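# Recreate the reference peg pattern on the board

## Task

Make the peg board match the 'pattern' reference image. Every hole that shows a peg in the image must get a peg of that same colour, pushed all the way in. Every hole the image shows empty must stay empty. The image is a top-down view, and its upper edge is the board side farthest from the robot.

## Robot and tools

Robot: two six-joint arms, left_arm and right_arm, each with a parallel gripper. The joint order for each arm is always waist, shoulder, elbow, wrist pitch, wrist yaw, wrist roll. Stated ranges in radians: waist -2.618 to 3.054, shoulder 0.000 to 3.142, elbow 0.000 to 3.142, wrist pitch -1.571 to 1.571, wrist yaw -1.571 to 1.571, wrist roll -2.094 to 2.094. A joint's true limit may differ from these by up to 0.059 rad.

Scene frame: the origin sits at table-top height, halfway between the nominal arm bases. +x points out over the table, +z points up, and left_arm is on the +y side. Reported end_effector_position (metres) is the point between the finger pads, about 1 cm short of the tips. end_effector_quat_wxyz gives the hand orientation. The fingers point along the gripper's +z axis and close along its y axis. These readings can be off by a few centimetres, more so at long reach.

Row format, shared by every moving call: a single row holds 14 numbers covering both arms, each in [-1, 1]. The first 7 belong to left_arm: six joint offsets, then the opening. The last 7 are the same for right_arm. You must send all 14 even when only one arm moves.

Joint numbers in a row are offsets, not poses. They count from the Joint targets shown when the action (or move) begins. Scale: 1.0 equals 2.224 rad for waist, shoulder and elbow, and 8.485 rad for the three wrist joints. A 0 keeps that joint at its current target. Sending the same offset again moves it further.

Opening is absolute, not an offset: +1 means fully open (pads 0.094 m apart) and -1 means closed. A 0 is a real half-open command. To leave a gripper unchanged, resend its current command, which is shown under Tool commands.

execute_actions(actions, cameras): actions is a list of actions. Each action is a table of up to 15 rows, and each row lasts one 1/30 s step. If the table is shorter than 15 rows, its last row repeats until 15 steps are done. Any action that would push a joint more than 0.059 rad beyond its range is rejected for both arms. If the first action fails that check, or any action is malformed, the whole call is rejected. An empty actions list just returns the current state and images.

move(target, speed, blend, opening_speed, blocking, cameras): drives all joints together toward a target. target is one 14-number row, or a list of up to 15 such rows. Every row in the list is an offset from the same starting Joint targets, not from the row before it. speed is in rad/s for the joint with the longest way to go; the range is 0.01 to 12.57 and the default is 0.5. It can be one number or one per target. blend (rad) rounds off intermediate targets. opening_speed sets how fast the gripper command changes, in units per second on the -1 to +1 scale, minimum 0.2; use a low value to close gently. Paths take at least 0.5 s, and anything past 10 s ends before reaching the target. Moves do not avoid obstacles or the other arm. The result adds a move: line, for example done, off_target (resting more than 0.035 rad from target), moving, held or fault. limits=held means some steps were withheld. A done result does not prove there was no contact. blocking=false returns after about 0.5 s while the motion continues.

wait(seconds 0-10) lets time pass while the last commands are held. stop brakes a running move. zoom_image(camera, region [x0,y0,x1,y1] in pixels, at most 504x504) enlarges part of a camera's latest image. show_instructions returns the reference image. finished_scene ends the scene permanently, so call it only when the pattern is complete and stable.

Cameras: cam_head_left, cam_head_right, cam_high, cam_low, cam_left_wrist, cam_right_wrist, each 672x504. Calibration values are approximate, and wrist camera images may lag behind arm motion.

Reading results: Joint positions and Joint velocities list each arm's six joints, then the pad gap in m. Joint targets is the base that the next offsets count from. grip_measured uses the opening scale and reads slightly wide when empty. On a hard part it can read about 3 mm below the part's width. grip_effort_nm is the motor effort (negative means closing) and is not the pad force. joint sent to its limit means a joint hit its real end. joint command not followed means the clearance check changed some targets. Joint torques include gravity, and joints 1-3 wrap around at ±28 N m. MOTOR HOT appears at 75 °C. At 90 °C the arm folds up and stays idle. At 100 °C it goes limp.

Motion limits: each joint target can lead its measured angle by at most 0.339 rad (first three joints) or 2.2 rad (wrist joints). If a command would move the gripper more than 200 mm, the targets are scaled back. Large motions therefore need several actions.

Avoid: knocking or dropping pegs, and never let anything leave the table. Do not release a peg while it is still moving. Avoid fast impacts, hard pushes, and any contact or squeeze between the two arms. Do not hold a load or a stretched-out pose for long, and do not push toward poses the arm cannot reach; both heat the motors. To relieve pressure against something, command the targets back past the measured positions. Loose objects may occasionally get nudged, so check the board before finishing.

Each tool is called after "Request:" by a JSON object that holds its "name" and its "arguments", one argument or row to a line.

Reference images:

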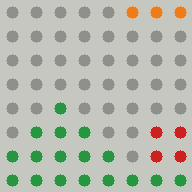

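## Session

Request:
{"name": "execute_actions", "arguments": {
  "actions": []
}}

Scene clock: 0.00 s.
left_arm: end_effector_position=(+0.3776, +0.3750, +0.1404) grip_measured=+1.000 grip_effort_nm=n/a end_effector_quat_wxyz=(+0.620, -0.056, +0.782, +0.010) | right_arm: end_effector_position=(+0.4513, -0.2605, +0.1358) grip_measured=+1.000 grip_effort_nm=n/a end_effector_quat_wxyz=(+0.613, +0.024, +0.788, -0.047)
Joint positions: left_arm=[0.004 1.527 0.372 0.922 -0.076 -0.072 0.094] | right_arm=[0.003 1.559 0.362 0.949 0.078 -0.026 0.094]
Joint velocities: within noise
Joint torques (N m): no reading
Motor temperatures (°C): left_arm=[33 32 35 38 30 30 33] | right_arm=[29 40 40 33 27 27 31]
Heat: left arm: 38 °C; right arm: 40 °C.
Joint targets: left_arm=[0.004 1.520 0.378 0.923 -0.076 -0.072] | right_arm=[0.003 1.548 0.372 0.961 0.078 -0.025]
Tool commands: left_gripper/opening=+1.0 right_gripper/opening=+1.0

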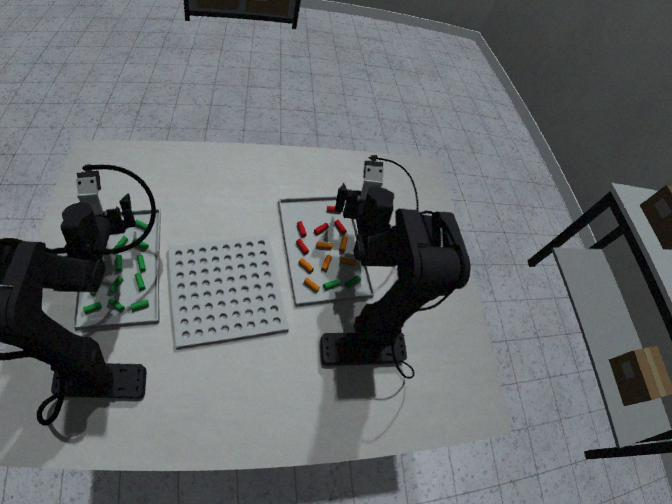

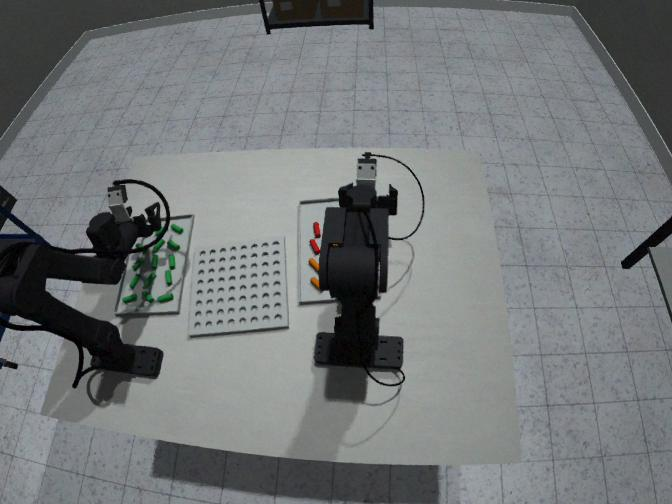

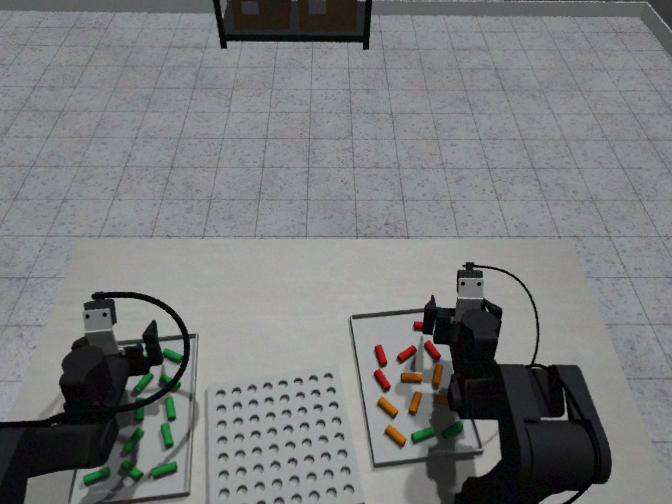

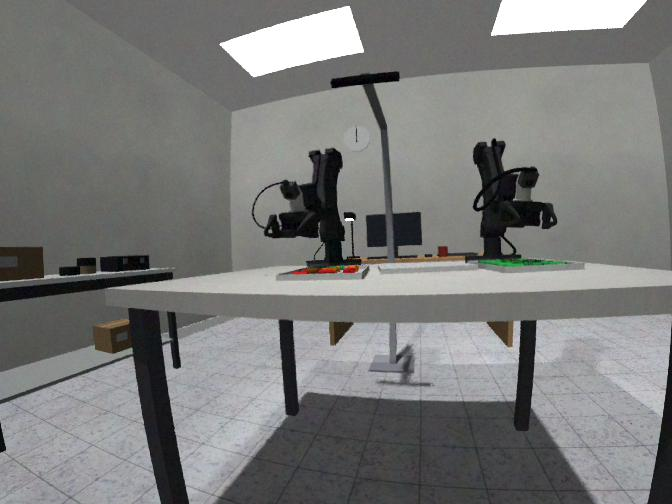

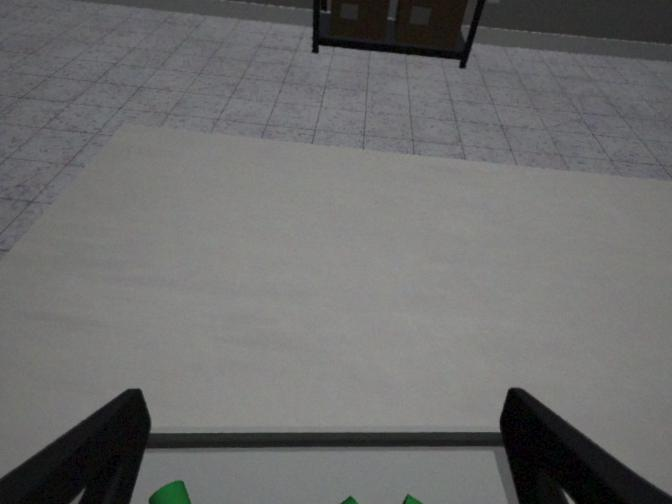

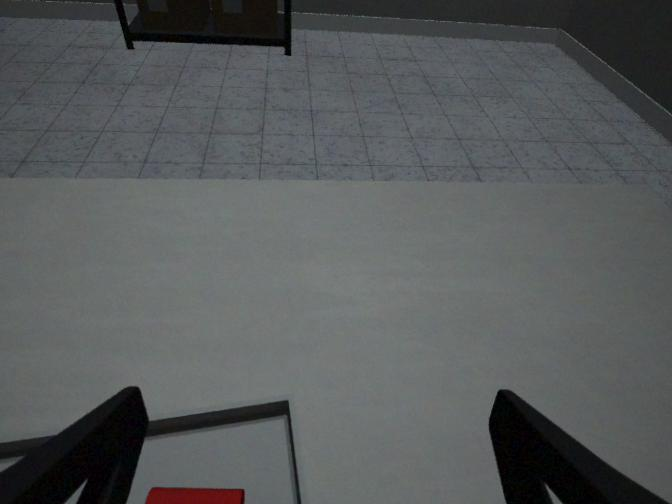

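Request:
{"name": "move", "arguments": {
  "target": [-0.0018,-0.054,0.2347,-0.1677,0.009,0.0085,1,-0.0013,-0.0665,0.2374,-0.1722,-0.0092,0.003,1]
}}

Request:
{"name": "move", "arguments": {
  "target": [0,-0.1349,0,0,0,0,1,0,-0.1349,0,0,0,0,1],
  "cameras": ["cam_left_wrist","cam_right_wrist"]
}}

Request:
{"name": "move", "arguments": {
  "target": [0,0,0,-0.0589,0,0,1,0,0,0,-0.0589,0,0,1],
  "cameras": ["cam_left_wrist","cam_right_wrist"]
}}

Request:
{"name": "move", "arguments": {
  "target": [0.2248,0,0,0,0.0589,0,1,-0.2248,0,0,0,0.0589,0,1]
}}

Scene clock: 94.13 s.
left_arm: end_effector_position=(+0.3201, +0.3632, +0.1012) grip_measured=+1.000 grip_effort_nm=-0.017 end_effector_quat_wxyz=(+0.259, -0.011, +0.966, +0.006) | right_arm: end_effector_position=(+0.3912, -0.2470, +0.1015) grip_measured=+1.000 grip_effort_nm=-0.017 end_effector_quat_wxyz=(+0.251, +0.011, +0.968, -0.009)
Joint positions: left_arm=[0.004 1.428 0.87 -0.49 -0.013 -0.01 0.094] | right_arm=[0.003 1.43 0.862 -0.496 0.011 -0.006 0.094]
Joint velocities: within noise
Joint torques (N m): left_arm=[-0.42 -8.03 10.76 0.82 0.12 0.12] | right_arm=[-0.24 -9.01 11.07 1.6 -0.12 0.08]
Motor temperatures (°C): left_arm=[32 33 36 43 29 30 32] | right_arm=[29 42 42 41 27 27 31]
Heat: left arm: 43 °C; right arm: 42 °C.
Joint targets: left_arm=[0.000 1.400 0.900 -0.500 0.000 0.000] | right_arm=[0.000 1.400 0.900 -0.499 0.001 0.000]
move: off_target (right_arm); right_arm: the elbow is farthest, 0.038 rad from its target
camera_calibration:
cam_left_wrist: T_world_to_cam=[[0.0586497, -0.998266, -0.00507861, 0.340843], [-0.995979, -0.0581687, -0.0681296, 0.394905], [0.067716, 0.00905397, -0.997664, 0.170069], [0, 0, 0, 1]] pos_world=[0.36181, 0.361684, 0.198307]
cam_right_wrist: T_world_to_cam=[[-0.0132429, -0.999118, 0.0398525, -0.248949], [-0.999846, 0.0127718, -0.0120535, 0.438447], [0.0115339, -0.0400059, -0.999133, 0.18373], [0, 0, 0, 1]] pos_world=[0.432964, -0.246979, 0.198777]

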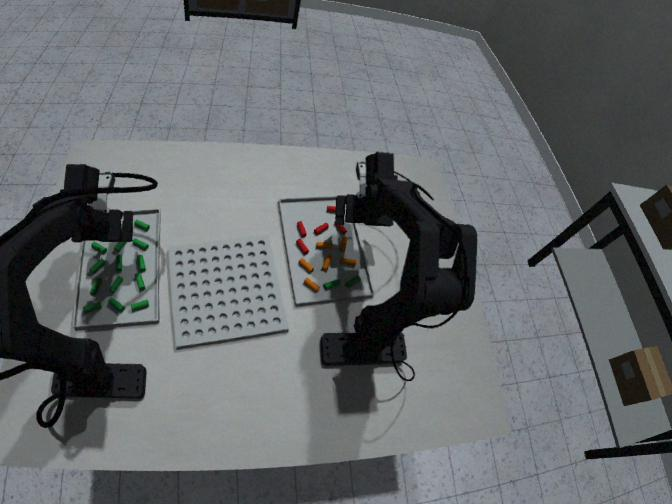

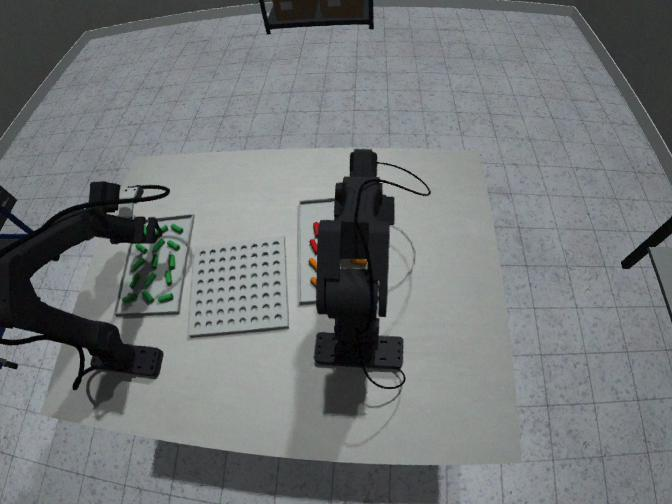

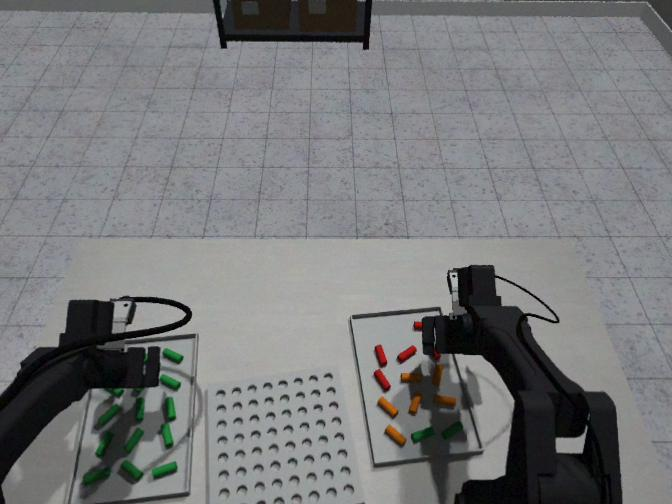

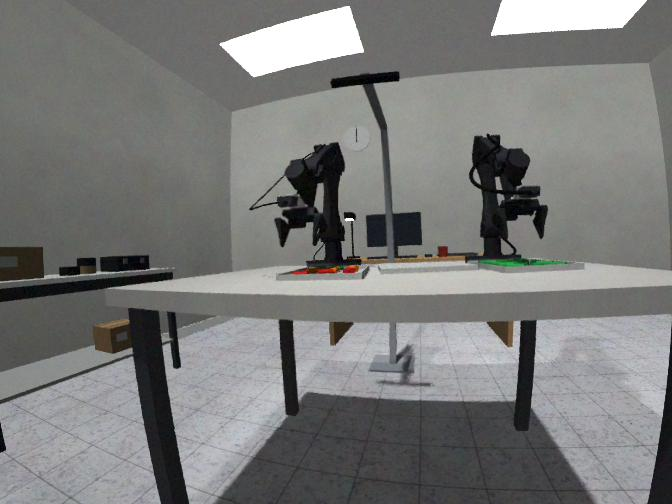

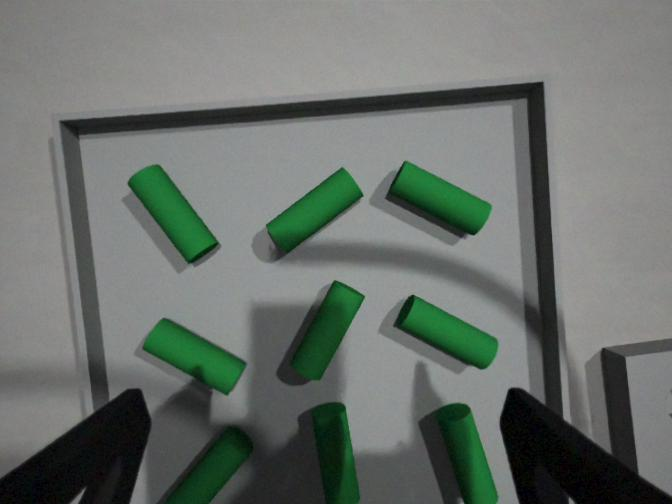

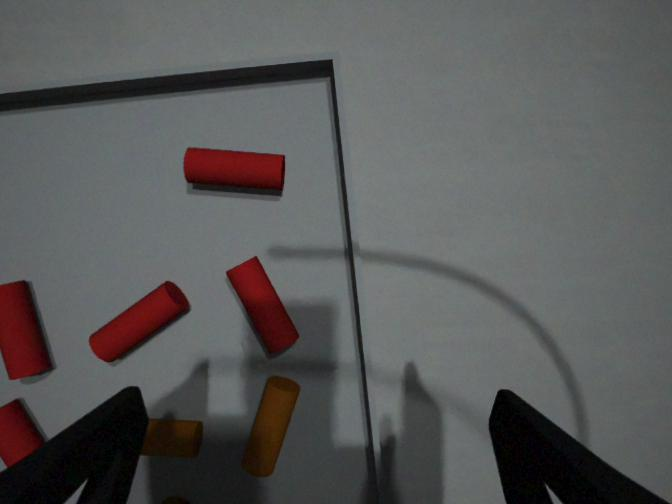

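Scene clock: 95.17 s.
left_arm: end_effector_position=(+0.3132, +0.3631, +0.2022) grip_measured=+1.000 grip_effort_nm=-0.012 end_effector_quat_wxyz=(+0.403, -0.011, +0.915, +0.006) | right_arm: end_effector_position=(+0.3857, -0.2468, +0.2021) grip_measured=+1.000 grip_effort_nm=-0.017 end_effector_quat_wxyz=(+0.396, +0.011, +0.918, -0.011)
Joint positions: left_arm=[0.004 1.114 0.87 -0.497 -0.013 -0.009 0.094] | right_arm=[0.003 1.115 0.862 -0.503 0.011 -0.006 0.094]
Joint velocities: within noise
Joint torques (N m): left_arm=[-0.32 -4.45 11.58 1.37 0.11 0.1] | right_arm=[-0.25 -4.85 11.82 2.09 -0.12 0.07]
Motor temperatures (°C): left_arm=[32 33 36 43 29 30 32] | right_arm=[29 42 42 41 27 27 31]
Heat: left arm: 43 °C; right arm: 42 °C.
Joint targets: left_arm=[0.000 1.100 0.900 -0.500 0.000 0.000] | right_arm=[0.000 1.100 0.900 -0.500 0.000 0.000]
move: off_target (right_arm); right_arm: the elbow is farthest, 0.038 rad from its target
camera_calibration:
cam_left_wrist: T_world_to_cam=[[0.0573416, -0.998304, 0.0100117, 0.338944], [-0.928819, -0.0570221, -0.366119, 0.433698], [0.366069, 0.0116948, -0.930514, 0.163295], [0, 0, 0, 1]] pos_world=[0.323614, 0.36119, 0.30734]
cam_right_wrist: T_world_to_cam=[[-0.0258917, -0.998809, 0.0413517, -0.248179], [-0.948985, 0.0115543, -0.31511, 0.475532], [0.314257, -0.0474008, -0.948154, 0.155396], [0, 0, 0, 1]] pos_world=[0.396013, -0.246012, 0.307447]
Images, in order (width x height): cam_left_wrist 672x504, cam_right_wrist 672x504.

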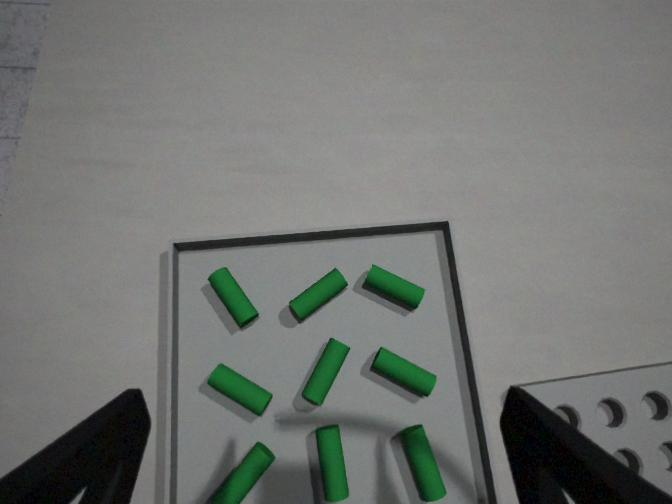

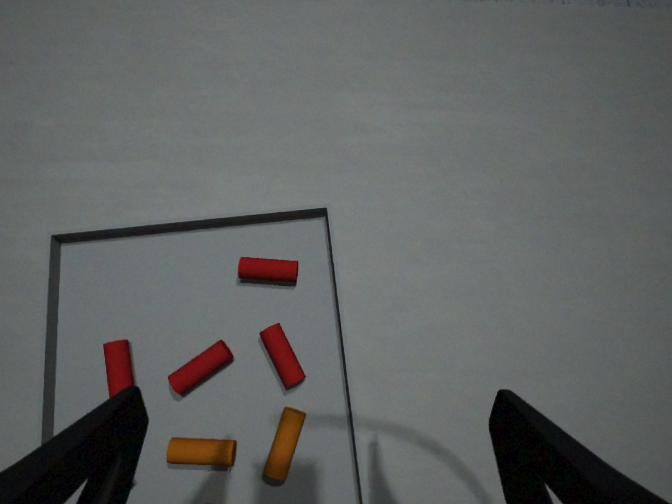

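Scene clock: 96.87 s.
left_arm: end_effector_position=(+0.2121, +0.3620, +0.1355) grip_measured=+1.000 grip_effort_nm=-0.017 end_effector_quat_wxyz=(+0.168, -0.010, +0.986, +0.006) | right_arm: end_effector_position=(+0.2840, -0.2441, +0.1370) grip_measured=+1.000 grip_effort_nm=-0.012 end_effector_quat_wxyz=(+0.162, +0.011, +0.987, -0.008)
Joint positions: left_arm=[0.004 1.114 0.87 -0.989 -0.012 -0.009 0.094] | right_arm=[0.003 1.115 0.862 -0.993 0.011 -0.006 0.094]
Joint velocities: within noise
Joint torques (N m): left_arm=[-0.2 -3.84 10.69 0.56 0.09 0.11] | right_arm=[-0.25 -4.04 11.06 1.29 -0.12 0.07]
Motor temperatures (°C): left_arm=[32 33 36 43 29 30 32] | right_arm=[29 42 42 40 27 27 31]
Heat: left arm: 43 °C; right arm: 42 °C.
Joint targets: left_arm=[0.000 1.100 0.900 -1.000 0.000 0.000] | right_arm=[0.000 1.100 0.900 -0.999 0.000 0.000]
move: off_target (right_arm); right_arm: the elbow is farthest, 0.038 rad from its target
camera_calibration:
cam_left_wrist: T_world_to_cam=[[0.0561578, -0.998335, -0.0131531, 0.347801], [-0.991543, -0.0573098, 0.116439, 0.263299], [-0.116999, 0.00650285, -0.993111, 0.251123], [0, 0, 0, 1]] pos_world=[0.270922, 0.360679, 0.223309]
cam_right_wrist: T_world_to_cam=[[-0.00652683, -0.999318, 0.0363375, -0.250334], [-0.985511, 0.012587, 0.169141, 0.302787], [-0.169483, -0.034707, -0.984922, 0.271326], [0, 0, 0, 1]] pos_world=[0.342752, -0.244558, 0.225118]
Images, in order (width x height): cam_left_wrist 672x504, cam_right_wrist 672x504.

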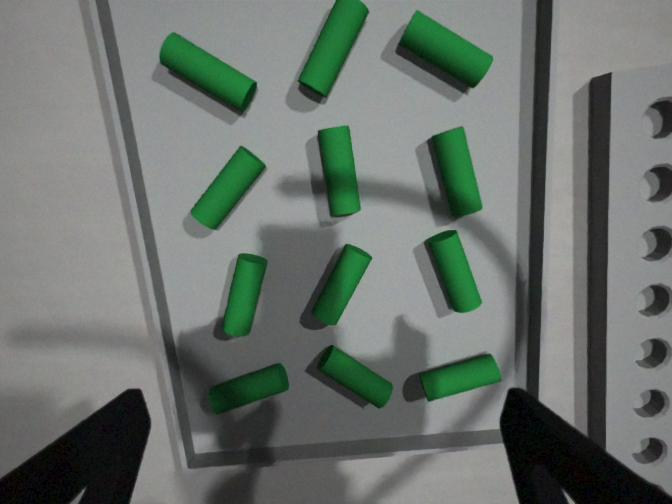

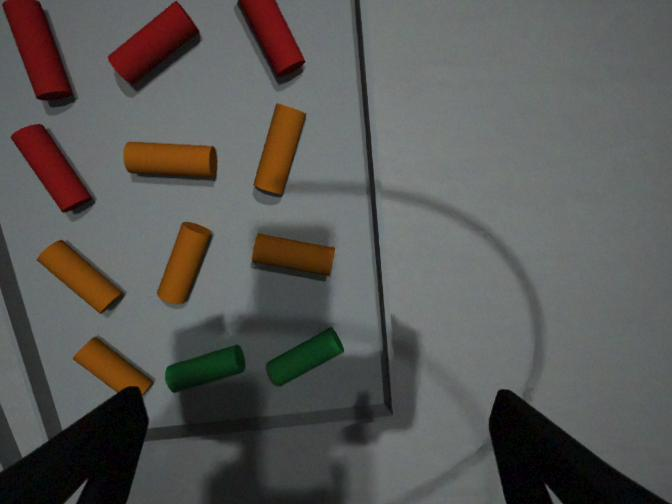

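Scene clock: 98.67 s.
left_arm: end_effector_position=(+0.2156, +0.3968, +0.1541) grip_measured=+1.000 grip_effort_nm=-0.017 end_effector_quat_wxyz=(+0.214, -0.203, +0.937, -0.186) | right_arm: end_effector_position=(+0.2065, -0.4213, +0.1559) grip_measured=+1.000 grip_effort_nm=-0.017 end_effector_quat_wxyz=(+0.090, +0.282, +0.917, -0.267)
Joint positions: left_arm=[0.495 1.114 0.87 -0.991 0.476 -0.009 0.094] | right_arm=[-0.494 1.115 0.862 -0.994 0.478 -0.006 0.094]
Joint velocities: within noise
Joint torques (N m): left_arm=[0.27 -3.84 10.66 0.53 0.47 0.12] | right_arm=[-0.59 -4 11.03 1.25 0.41 0.07]
Motor temperatures (°C): left_arm=[32 33 36 42 29 30 32] | right_arm=[29 42 43 40 27 27 30]
Heat: left arm: 42 °C; right arm: 43 °C.
Joint targets: left_arm=[0.500 1.100 0.900 -1.000 0.500 0.000] | right_arm=[-0.500 1.100 0.900 -0.999 0.500 0.000]
move: off_target (right_arm); right_arm: the elbow is farthest, 0.038 rad from its target
camera_calibration:
cam_left_wrist: T_world_to_cam=[[0.333675, -0.838085, 0.431596, 0.190641], [-0.940401, -0.327801, 0.0905102, 0.36697], [0.0656222, -0.436074, -0.897515, 0.391255], [0, 0, 0, 1]] pos_world=[0.255812, 0.450683, 0.235663]
cam_right_wrist: T_world_to_cam=[[-0.545297, -0.700426, 0.460494, -0.257607], [-0.740208, 0.660159, 0.1276, 0.454005], [-0.393373, -0.271282, -0.878444, 0.200538], [0, 0, 0, 1]] pos_world=[0.274472, -0.425748, 0.236857]

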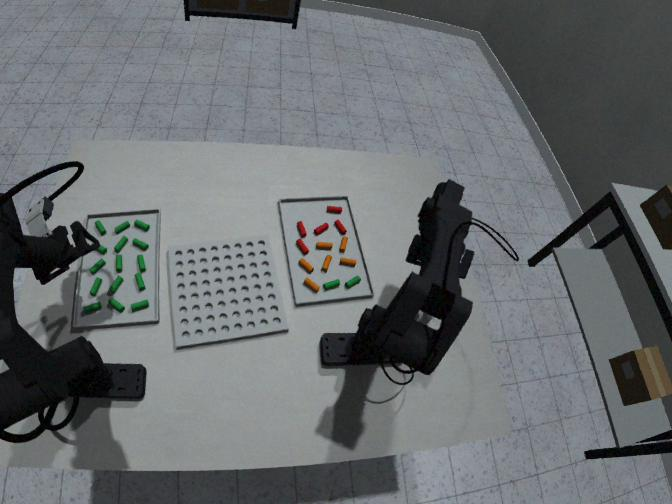

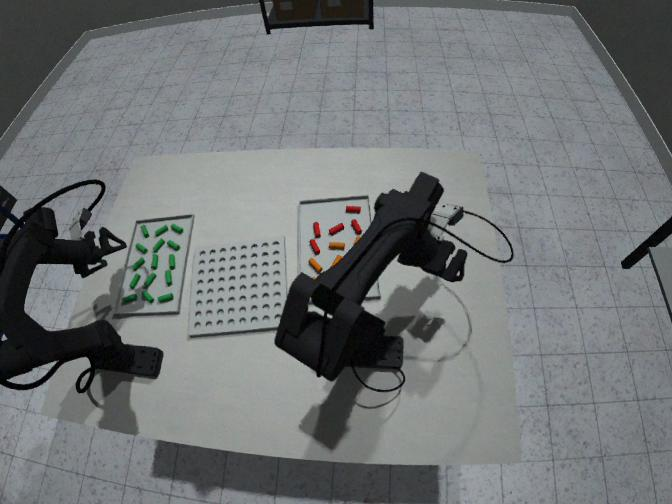

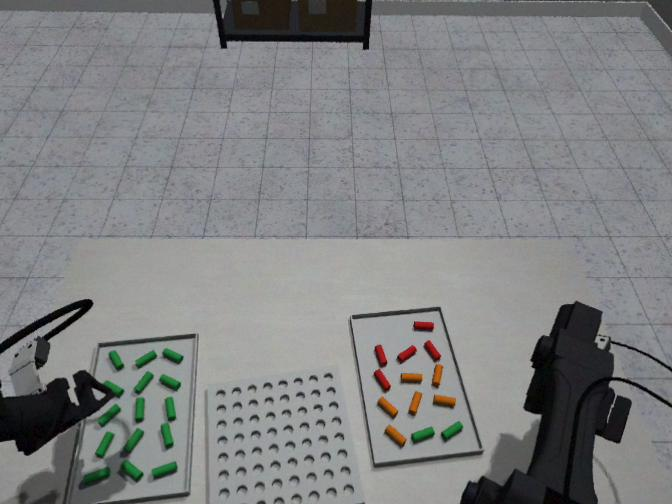

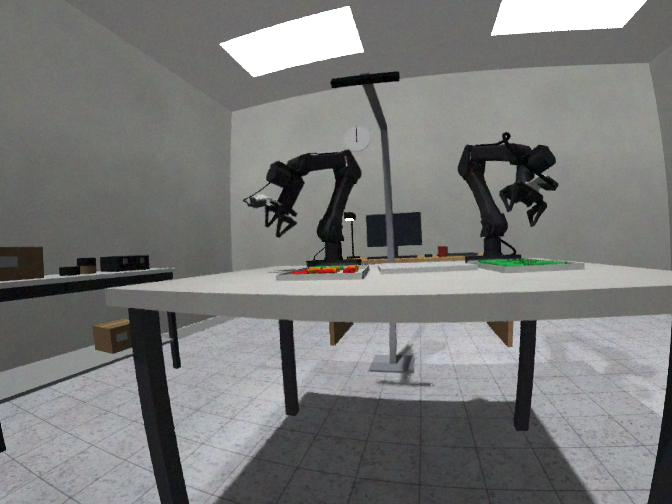

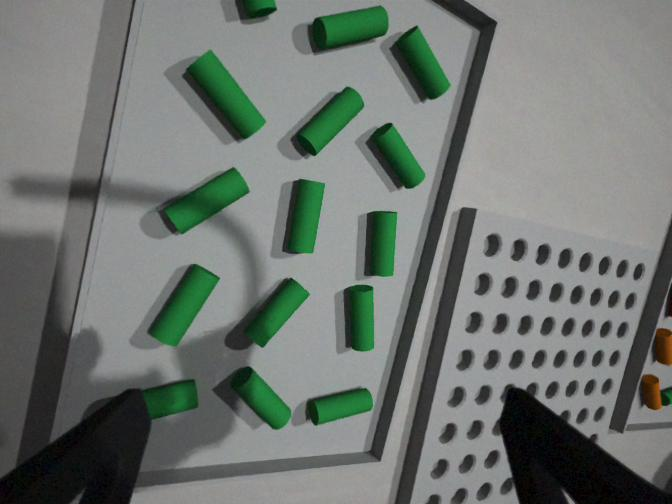

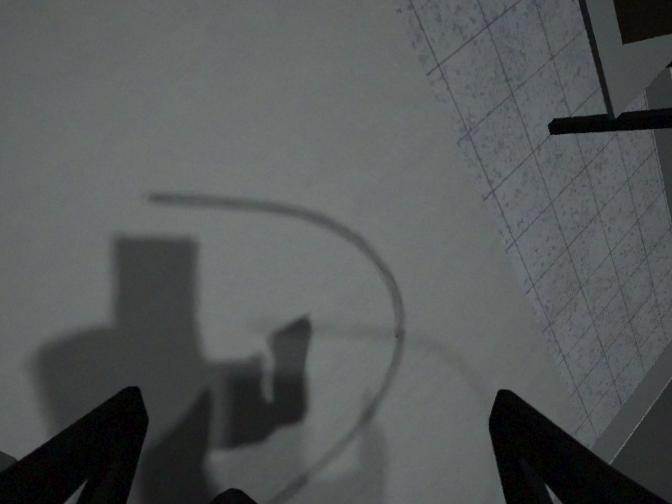

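Request:
{"name": "zoom_image", "arguments": {
  "camera": "cam_low",
  "region": [200, 120, 600, 300]
}}

Request:
{"name": "move", "arguments": {
  "target": [0,0,0,0.106,-0.0589,0,1,0,0,0,0.106,-0.0589,0,1],
  "cameras": ["cam_low","cam_head_right"]
}}

Request:
{"name": "zoom_image", "arguments": {
  "camera": "cam_low",
  "region": [230, 120, 580, 300]
}}

Request:
{"name": "zoom_image", "arguments": {
  "camera": "cam_head_right",
  "region": [0, 130, 520, 380]
}}

Scaled by 1.260 from the camera's 672x504 image, which has a finer 960x720 frame.

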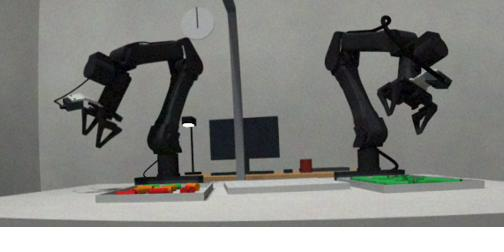

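Scene clock: 185.00 s.
left_arm: end_effector_position=(+0.3149, +0.5422, +0.2813) grip_measured=+1.000 grip_effort_nm=-0.022 end_effector_quat_wxyz=(+0.551, -0.205, +0.798, +0.134) | right_arm: end_effector_position=(+0.3840, -0.4313, +0.2816) grip_measured=+1.000 grip_effort_nm=-0.027 end_effector_quat_wxyz=(+0.542, +0.214, +0.798, -0.152)
Joint positions: left_arm=[0.495 1.114 0.87 -0.121 0.01 -0.009 0.094] | right_arm=[-0.494 1.115 0.862 -0.122 0.011 -0.006 0.094]
Joint velocities: within noise
Joint torques (N m): left_arm=[0.34 -4.82 11.81 1.92 -0.06 0.12] | right_arm=[-0.55 -5.12 12.08 2.61 -0.12 0.08]
Motor temperatures (°C): left_arm=[32 32 38 39 29 29 32] | right_arm=[28 39 46 35 28 27 30]
Heat: left arm: 39 °C; right arm: 46 °C.
Joint targets: left_arm=[0.500 1.100 0.900 -0.100 0.000 0.000] | right_arm=[-0.500 1.100 0.900 -0.100 0.000 0.000]
move: off_target (right_arm); right_arm: the elbow is farthest, 0.038 rad from its target
Images, in order (width x height): cam_head_right 672x504, cam_low 672x504.

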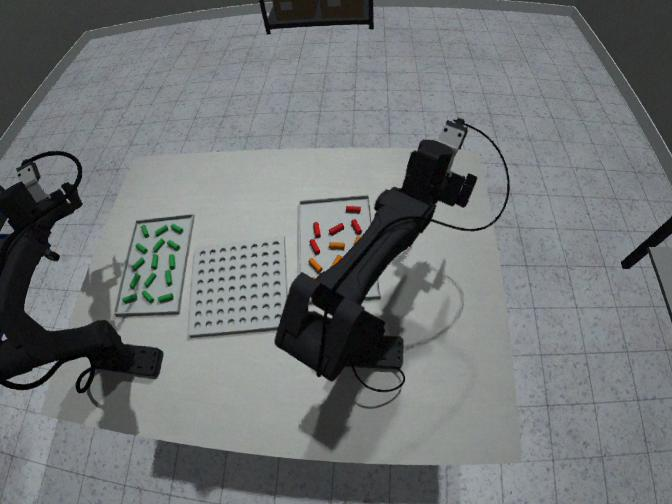

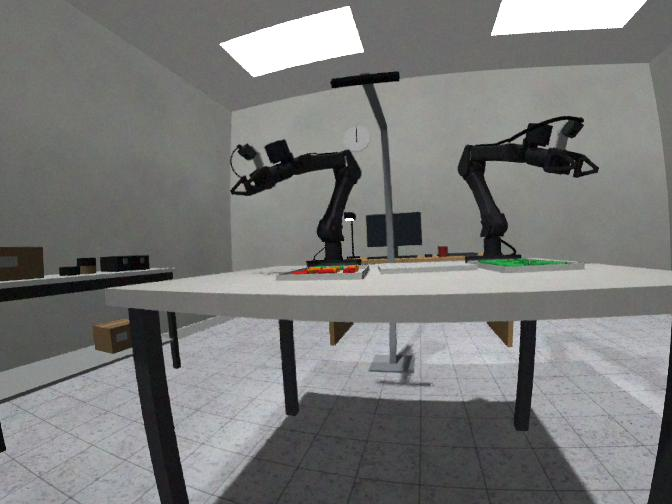

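Scaled by 1.440 from the camera's 672x504 image, which has a finer 960x720 frame.

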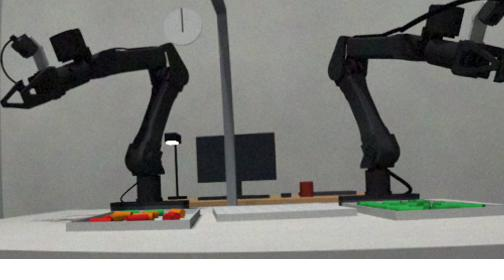

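Region (0, 130, 520, 380) is 520x250 pixels. A region can be at most 504 by 504 pixels.

Request:
{"name": "move", "arguments": {
  "target": [-0.2761,0.4155,0.3031,-0.1425,0.0139,-0.048,0,0,0,0,0,0,0,1]
}}

Scene clock: 306.83 s.
left_arm: end_effector_position=(+0.3019, +0.3017, +0.0754) grip_measured=+0.001 grip_effort_nm=-0.095 end_effector_quat_wxyz=(-0.103, -0.148, +0.983, -0.030) | right_arm: end_effector_position=(+0.3841, -0.4313, +0.2818) grip_measured=+1.000 grip_effort_nm=-0.017 end_effector_quat_wxyz=(+0.543, +0.214, +0.798, -0.152)
Joint positions: left_arm=[-0.116 2.006 1.547 -1.297 0.11 -0.398 0.047] | right_arm=[-0.494 1.115 0.862 -0.121 0.011 -0.006 0.094]
Joint velocities: within noise
Joint torques (N m): left_arm=[0.12 -8.49 9.42 -0.51 0.14 -0.11] | right_arm=[-0.58 -5.14 12.07 2.61 -0.13 0.08]
Motor temperatures (°C): left_arm=[32 32 40 46 29 29 31] | right_arm=[28 39 49 43 27 27 30]
Heat: left arm: 46 °C; right arm: 49 °C.
Joint targets: left_arm=[-0.115 2.024 1.575 -1.309 0.118 -0.407] | right_arm=[-0.500 1.100 0.900 -0.100 0.000 0.000]
move: off_target (right_arm); right_arm: the elbow is farthest, 0.038 rad from its target
camera_calibration:
cam_left_wrist: T_world_to_cam=[[0.321906, -0.946752, 0.00614248, 0.184576], [-0.743827, -0.248885, 0.620305, 0.300868], [-0.585746, -0.204249, -0.784337, 0.39173], [0, 0, 0, 1]] pos_world=[0.393832, 0.329639, 0.119484]
cam_right_wrist: T_world_to_cam=[[-0.512148, -0.858032, 0.0385376, -0.187531], [-0.667826, 0.369599, -0.646069, 0.640971], [0.540105, -0.35662, -0.762305, -0.0497536], [0, 0, 0, 1]] pos_world=[0.358885, -0.415553, 0.383411]

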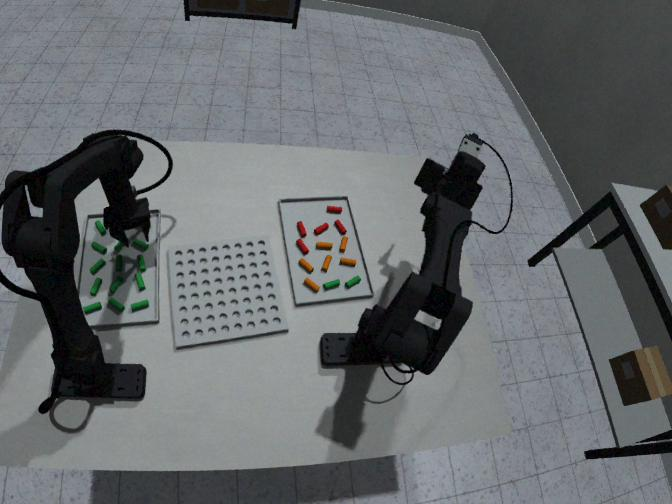

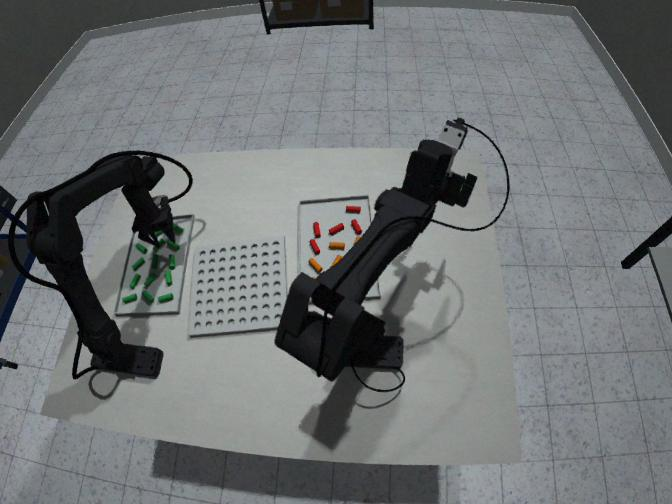

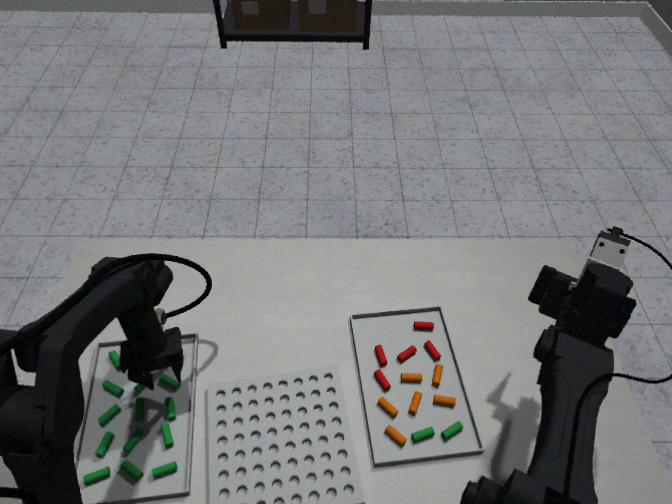

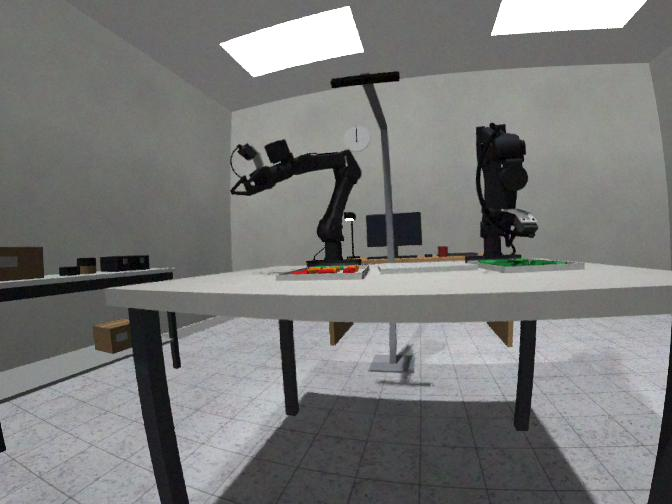

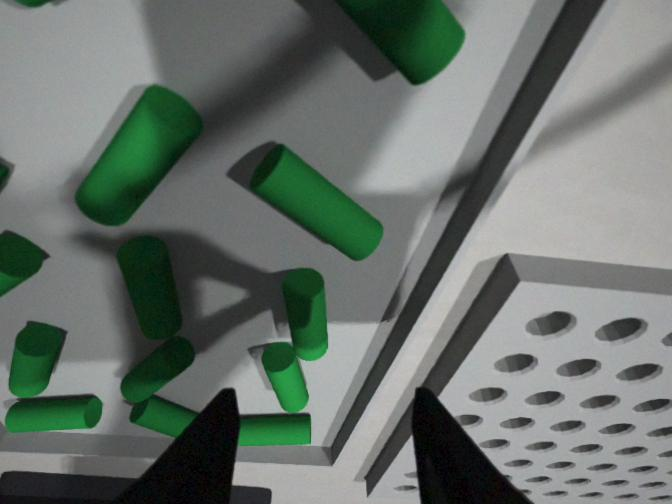

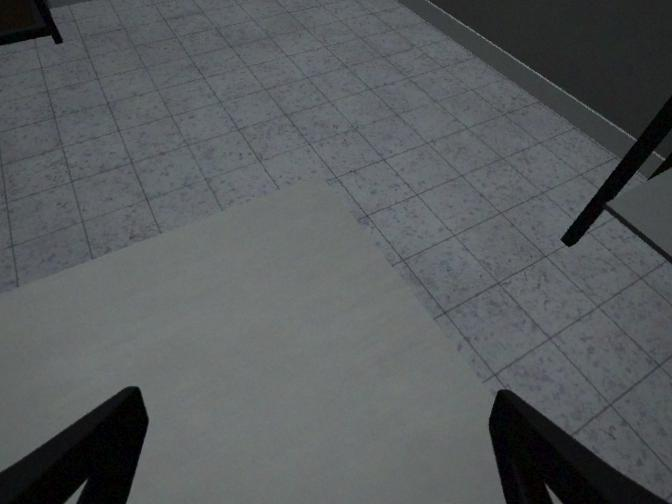

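Request:
{"name": "move", "arguments": {
  "target": [0,0.006,-0.0558,0.0161,0,0,0,0,0,0,0,0,0,1],
  "cameras": ["cam_left_wrist"]
}}

Scene clock: 349.17 s.
left_arm: end_effector_position=(+0.2993, +0.3020, +0.0490) grip_measured=+0.001 grip_effort_nm=-0.100 end_effector_quat_wxyz=(-0.101, -0.148, +0.983, -0.030) | right_arm: end_effector_position=(+0.3841, -0.4313, +0.2818) grip_measured=+1.000 grip_effort_nm=-0.017 end_effector_quat_wxyz=(+0.543, +0.214, +0.798, -0.152)
Joint positions: left_arm=[-0.116 2.02 1.459 -1.191 0.11 -0.399 0.047] | right_arm=[-0.494 1.115 0.862 -0.121 0.011 -0.006 0.094]
Joint velocities: within noise
Joint torques (N m): left_arm=[0.05 -8.51 5.68 -0.16 0.13 -0.07] | right_arm=[-0.58 -5.14 12.08 2.61 -0.12 0.07]
Motor temperatures (°C): left_arm=[32 34 41 40 29 29 31] | right_arm=[28 39 50 44 27 27 30]
Heat: left arm: 41 °C; right arm: 50 °C.
Joint targets: left_arm=[-0.115 2.038 1.451 -1.173 0.118 -0.407] | right_arm=[-0.500 1.100 0.900 -0.100 0.000 0.000]
move: off_target (right_arm); right_arm: the elbow is farthest, 0.038 rad from its target
camera_calibration:
cam_left_wrist: T_world_to_cam=[[0.322566, -0.946515, 0.00775929, 0.185431], [-0.746172, -0.24923, 0.617342, 0.316365], [-0.58239, -0.204923, -0.786656, 0.368803], [0, 0, 0, 1]] pos_world=[0.391037, 0.329938, 0.0933767]
Images, in order (width x height): cam_left_wrist 672x504.

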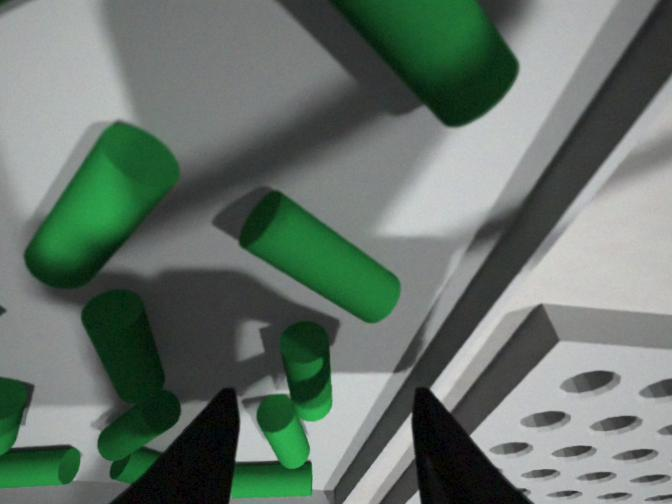

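Request:
{"name": "move", "arguments": {
  "target": [0.002,0.009,-0.0343,0.0113,0,0,0,0,0,0,0,0,0,1],
  "cameras": ["cam_left_wrist","cam_low"]
}}

Request:
{"name": "zoom_image", "arguments": {
  "camera": "cam_low",
  "region": [430, 160, 630, 300]
}}

Scene clock: 368.50 s.
left_arm: end_effector_position=(+0.2955, +0.3024, +0.0246) grip_measured=+0.001 grip_effort_nm=-0.090 end_effector_quat_wxyz=(-0.101, -0.148, +0.983, -0.030) | right_arm: end_effector_position=(+0.3842, -0.4313, +0.2819) grip_measured=+1.000 grip_effort_nm=-0.022 end_effector_quat_wxyz=(+0.543, +0.214, +0.798, -0.152)
Joint positions: left_arm=[-0.116 2.038 1.383 -1.096 0.11 -0.399 0.047] | right_arm=[-0.494 1.115 0.862 -0.12 0.011 -0.006 0.094]
Joint velocities: within noise
Joint torques (N m): left_arm=[0.38 -8.42 5.46 -0.18 0.14 -0.1] | right_arm=[-0.61 -5.12 12.05 2.61 -0.13 0.06]
Motor temperatures (°C): left_arm=[31 34 39 39 29 29 31] | right_arm=[28 39 50 45 27 27 30]
Heat: left arm: 39 °C; right arm: 50 °C.
Joint targets: left_arm=[-0.110 2.058 1.374 -1.077 0.118 -0.407] | right_arm=[-0.500 1.100 0.900 -0.100 0.000 0.000]
move: off_target (right_arm); right_arm: the elbow is farthest, 0.038 rad from its target
camera_calibration:
cam_left_wrist: T_world_to_cam=[[0.322488, -0.946538, 0.00820961, 0.187325], [-0.746926, -0.249133, 0.616469, 0.328979], [-0.581466, -0.204936, -0.787336, 0.347269], [0, 0, 0, 1]] pos_world=[0.387238, 0.330438, 0.0690744]
Images, in order (width x height): cam_low 672x504, cam_left_wrist 672x504.

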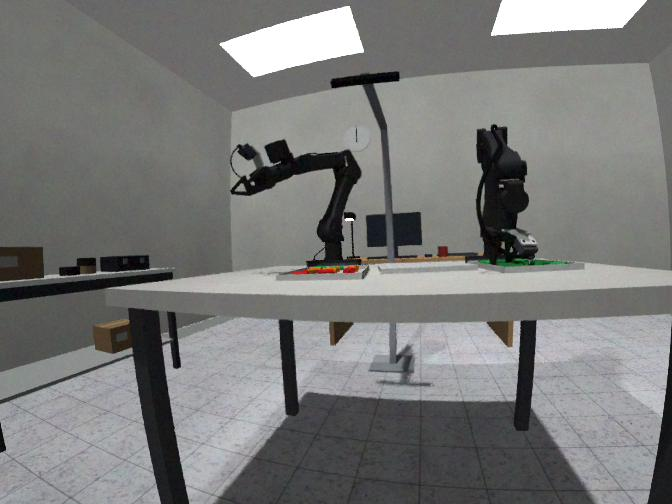

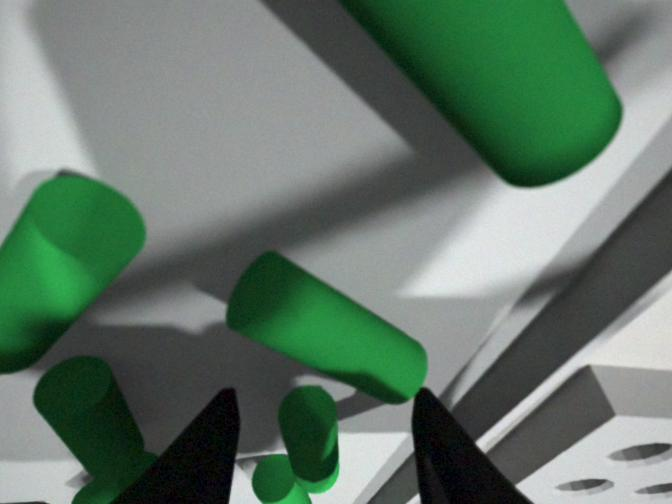

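Scaled by 2.520 from the camera's 672x504 image, which has a finer 960x720 frame.

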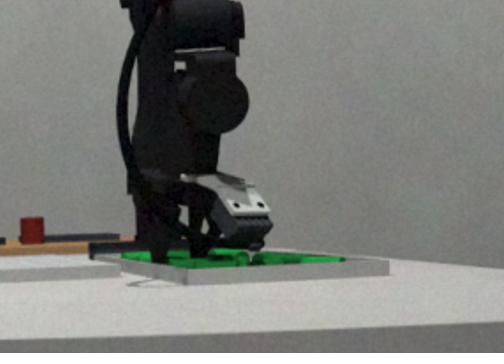

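Request:
{"name": "move", "arguments": {
  "target": [0,0,0,0,0,0,-0.9,0,0,0,0,0,0,1],
  "opening_speed": 1.5,
  "cameras": ["cam_left_wrist"]
}}

Request:
{"name": "move", "arguments": {
  "target": [0,-0.1,0.05,-0.0322,0,0,-0.9,0,0,0,0,0,0,1],
  "cameras": ["cam_left_wrist"]
}}

Scene clock: 379.27 s.
left_arm: end_effector_position=(+0.2958, +0.3024, +0.0245) grip_measured=-0.709 grip_effort_nm=-1.048 end_effector_quat_wxyz=(-0.100, -0.148, +0.983, -0.031) | right_arm: end_effector_position=(+0.3842, -0.4313, +0.2819) grip_measured=+1.000 grip_effort_nm=-0.022 end_effector_quat_wxyz=(+0.543, +0.214, +0.798, -0.152)
Joint positions: left_arm=[-0.116 2.038 1.383 -1.095 0.11 -0.399 0.014] | right_arm=[-0.494 1.115 0.862 -0.12 0.011 -0.006 0.094]
Joint velocities: within noise
Joint torques (N m): left_arm=[0.62 -8.27 5.38 -0.19 0.13 -0.08] | right_arm=[-0.58 -5.14 12.08 2.61 -0.12 0.07]
Motor temperatures (°C): left_arm=[31 34 38 39 29 29 31] | right_arm=[28 39 50 45 27 27 30]
Heat: left arm: 39 °C; right arm: 50 °C.
Joint targets: left_arm=[-0.110 2.058 1.374 -1.077 0.118 -0.407] | right_arm=[-0.500 1.100 0.900 -0.100 0.000 0.000]
move: off_target (right_arm); right_arm: the elbow is farthest, 0.038 rad from its target
camera_calibration:
cam_left_wrist: T_world_to_cam=[[0.3229, -0.946394, 0.00858261, 0.187026], [-0.747489, -0.249452, 0.615657, 0.32951], [-0.580514, -0.205211, -0.787967, 0.34715], [0, 0, 0, 1]] pos_world=[0.387439, 0.330437, 0.0690723]
Images, in order (width x height): cam_left_wrist 672x504.

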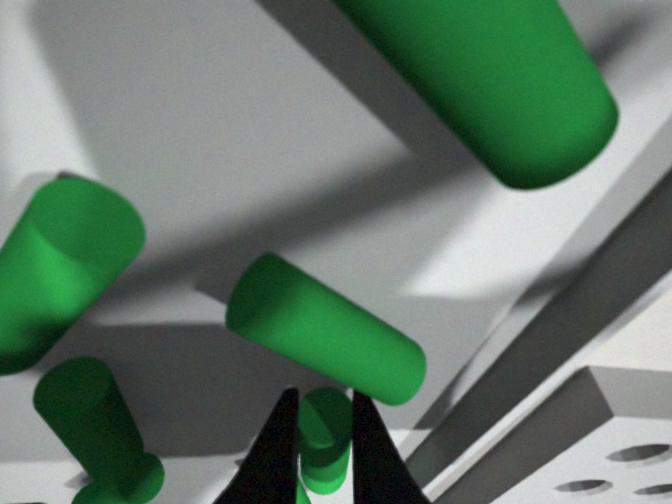

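Scene clock: 380.57 s.
left_arm: end_effector_position=(+0.2757, +0.3046, +0.1061) grip_measured=-0.709 grip_effort_nm=-1.053 end_effector_quat_wxyz=(-0.088, -0.148, +0.985, -0.034) | right_arm: end_effector_position=(+0.3842, -0.4313, +0.2819) grip_measured=+1.000 grip_effort_nm=-0.017 end_effector_quat_wxyz=(+0.543, +0.214, +0.798, -0.152)
Joint positions: left_arm=[-0.116 1.854 1.468 -1.337 0.11 -0.399 0.014] | right_arm=[-0.494 1.115 0.862 -0.12 0.011 -0.006 0.094]
Joint velocities: within noise
Joint torques (N m): left_arm=[0.4 -10.66 8.59 -0.44 0.12 -0.08] | right_arm=[-0.58 -5.14 12.08 2.61 -0.12 0.07]
Motor temperatures (°C): left_arm=[31 34 38 39 29 29 31] | right_arm=[28 39 50 45 27 27 30]
Heat: left arm: 39 °C; right arm: 50 °C.
Joint targets: left_arm=[-0.110 1.835 1.485 -1.350 0.118 -0.407] | right_arm=[-0.500 1.100 0.900 -0.100 0.000 0.000]
move: off_target (right_arm); right_arm: the elbow is farthest, 0.038 rad from its target
camera_calibration:
cam_left_wrist: T_world_to_cam=[[0.322526, -0.946356, 0.0196547, 0.193746], [-0.76311, -0.247677, 0.596925, 0.270568], [-0.560036, -0.207523, -0.802056, 0.396906], [0, 0, 0, 1]] pos_world=[0.366266, 0.332734, 0.153025]
Images, in order (width x height): cam_left_wrist 672x504.

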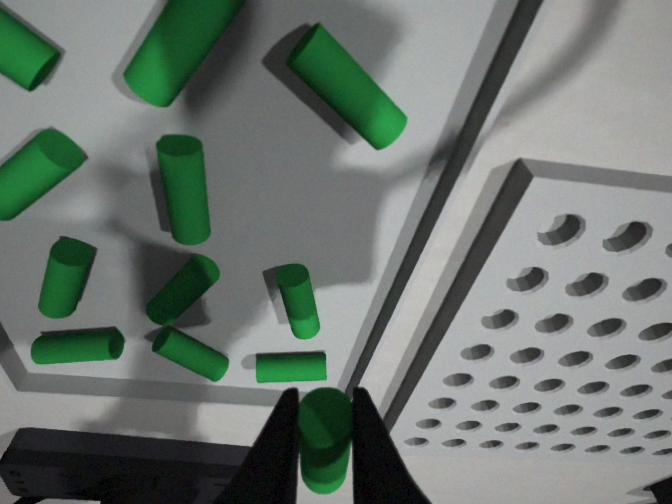

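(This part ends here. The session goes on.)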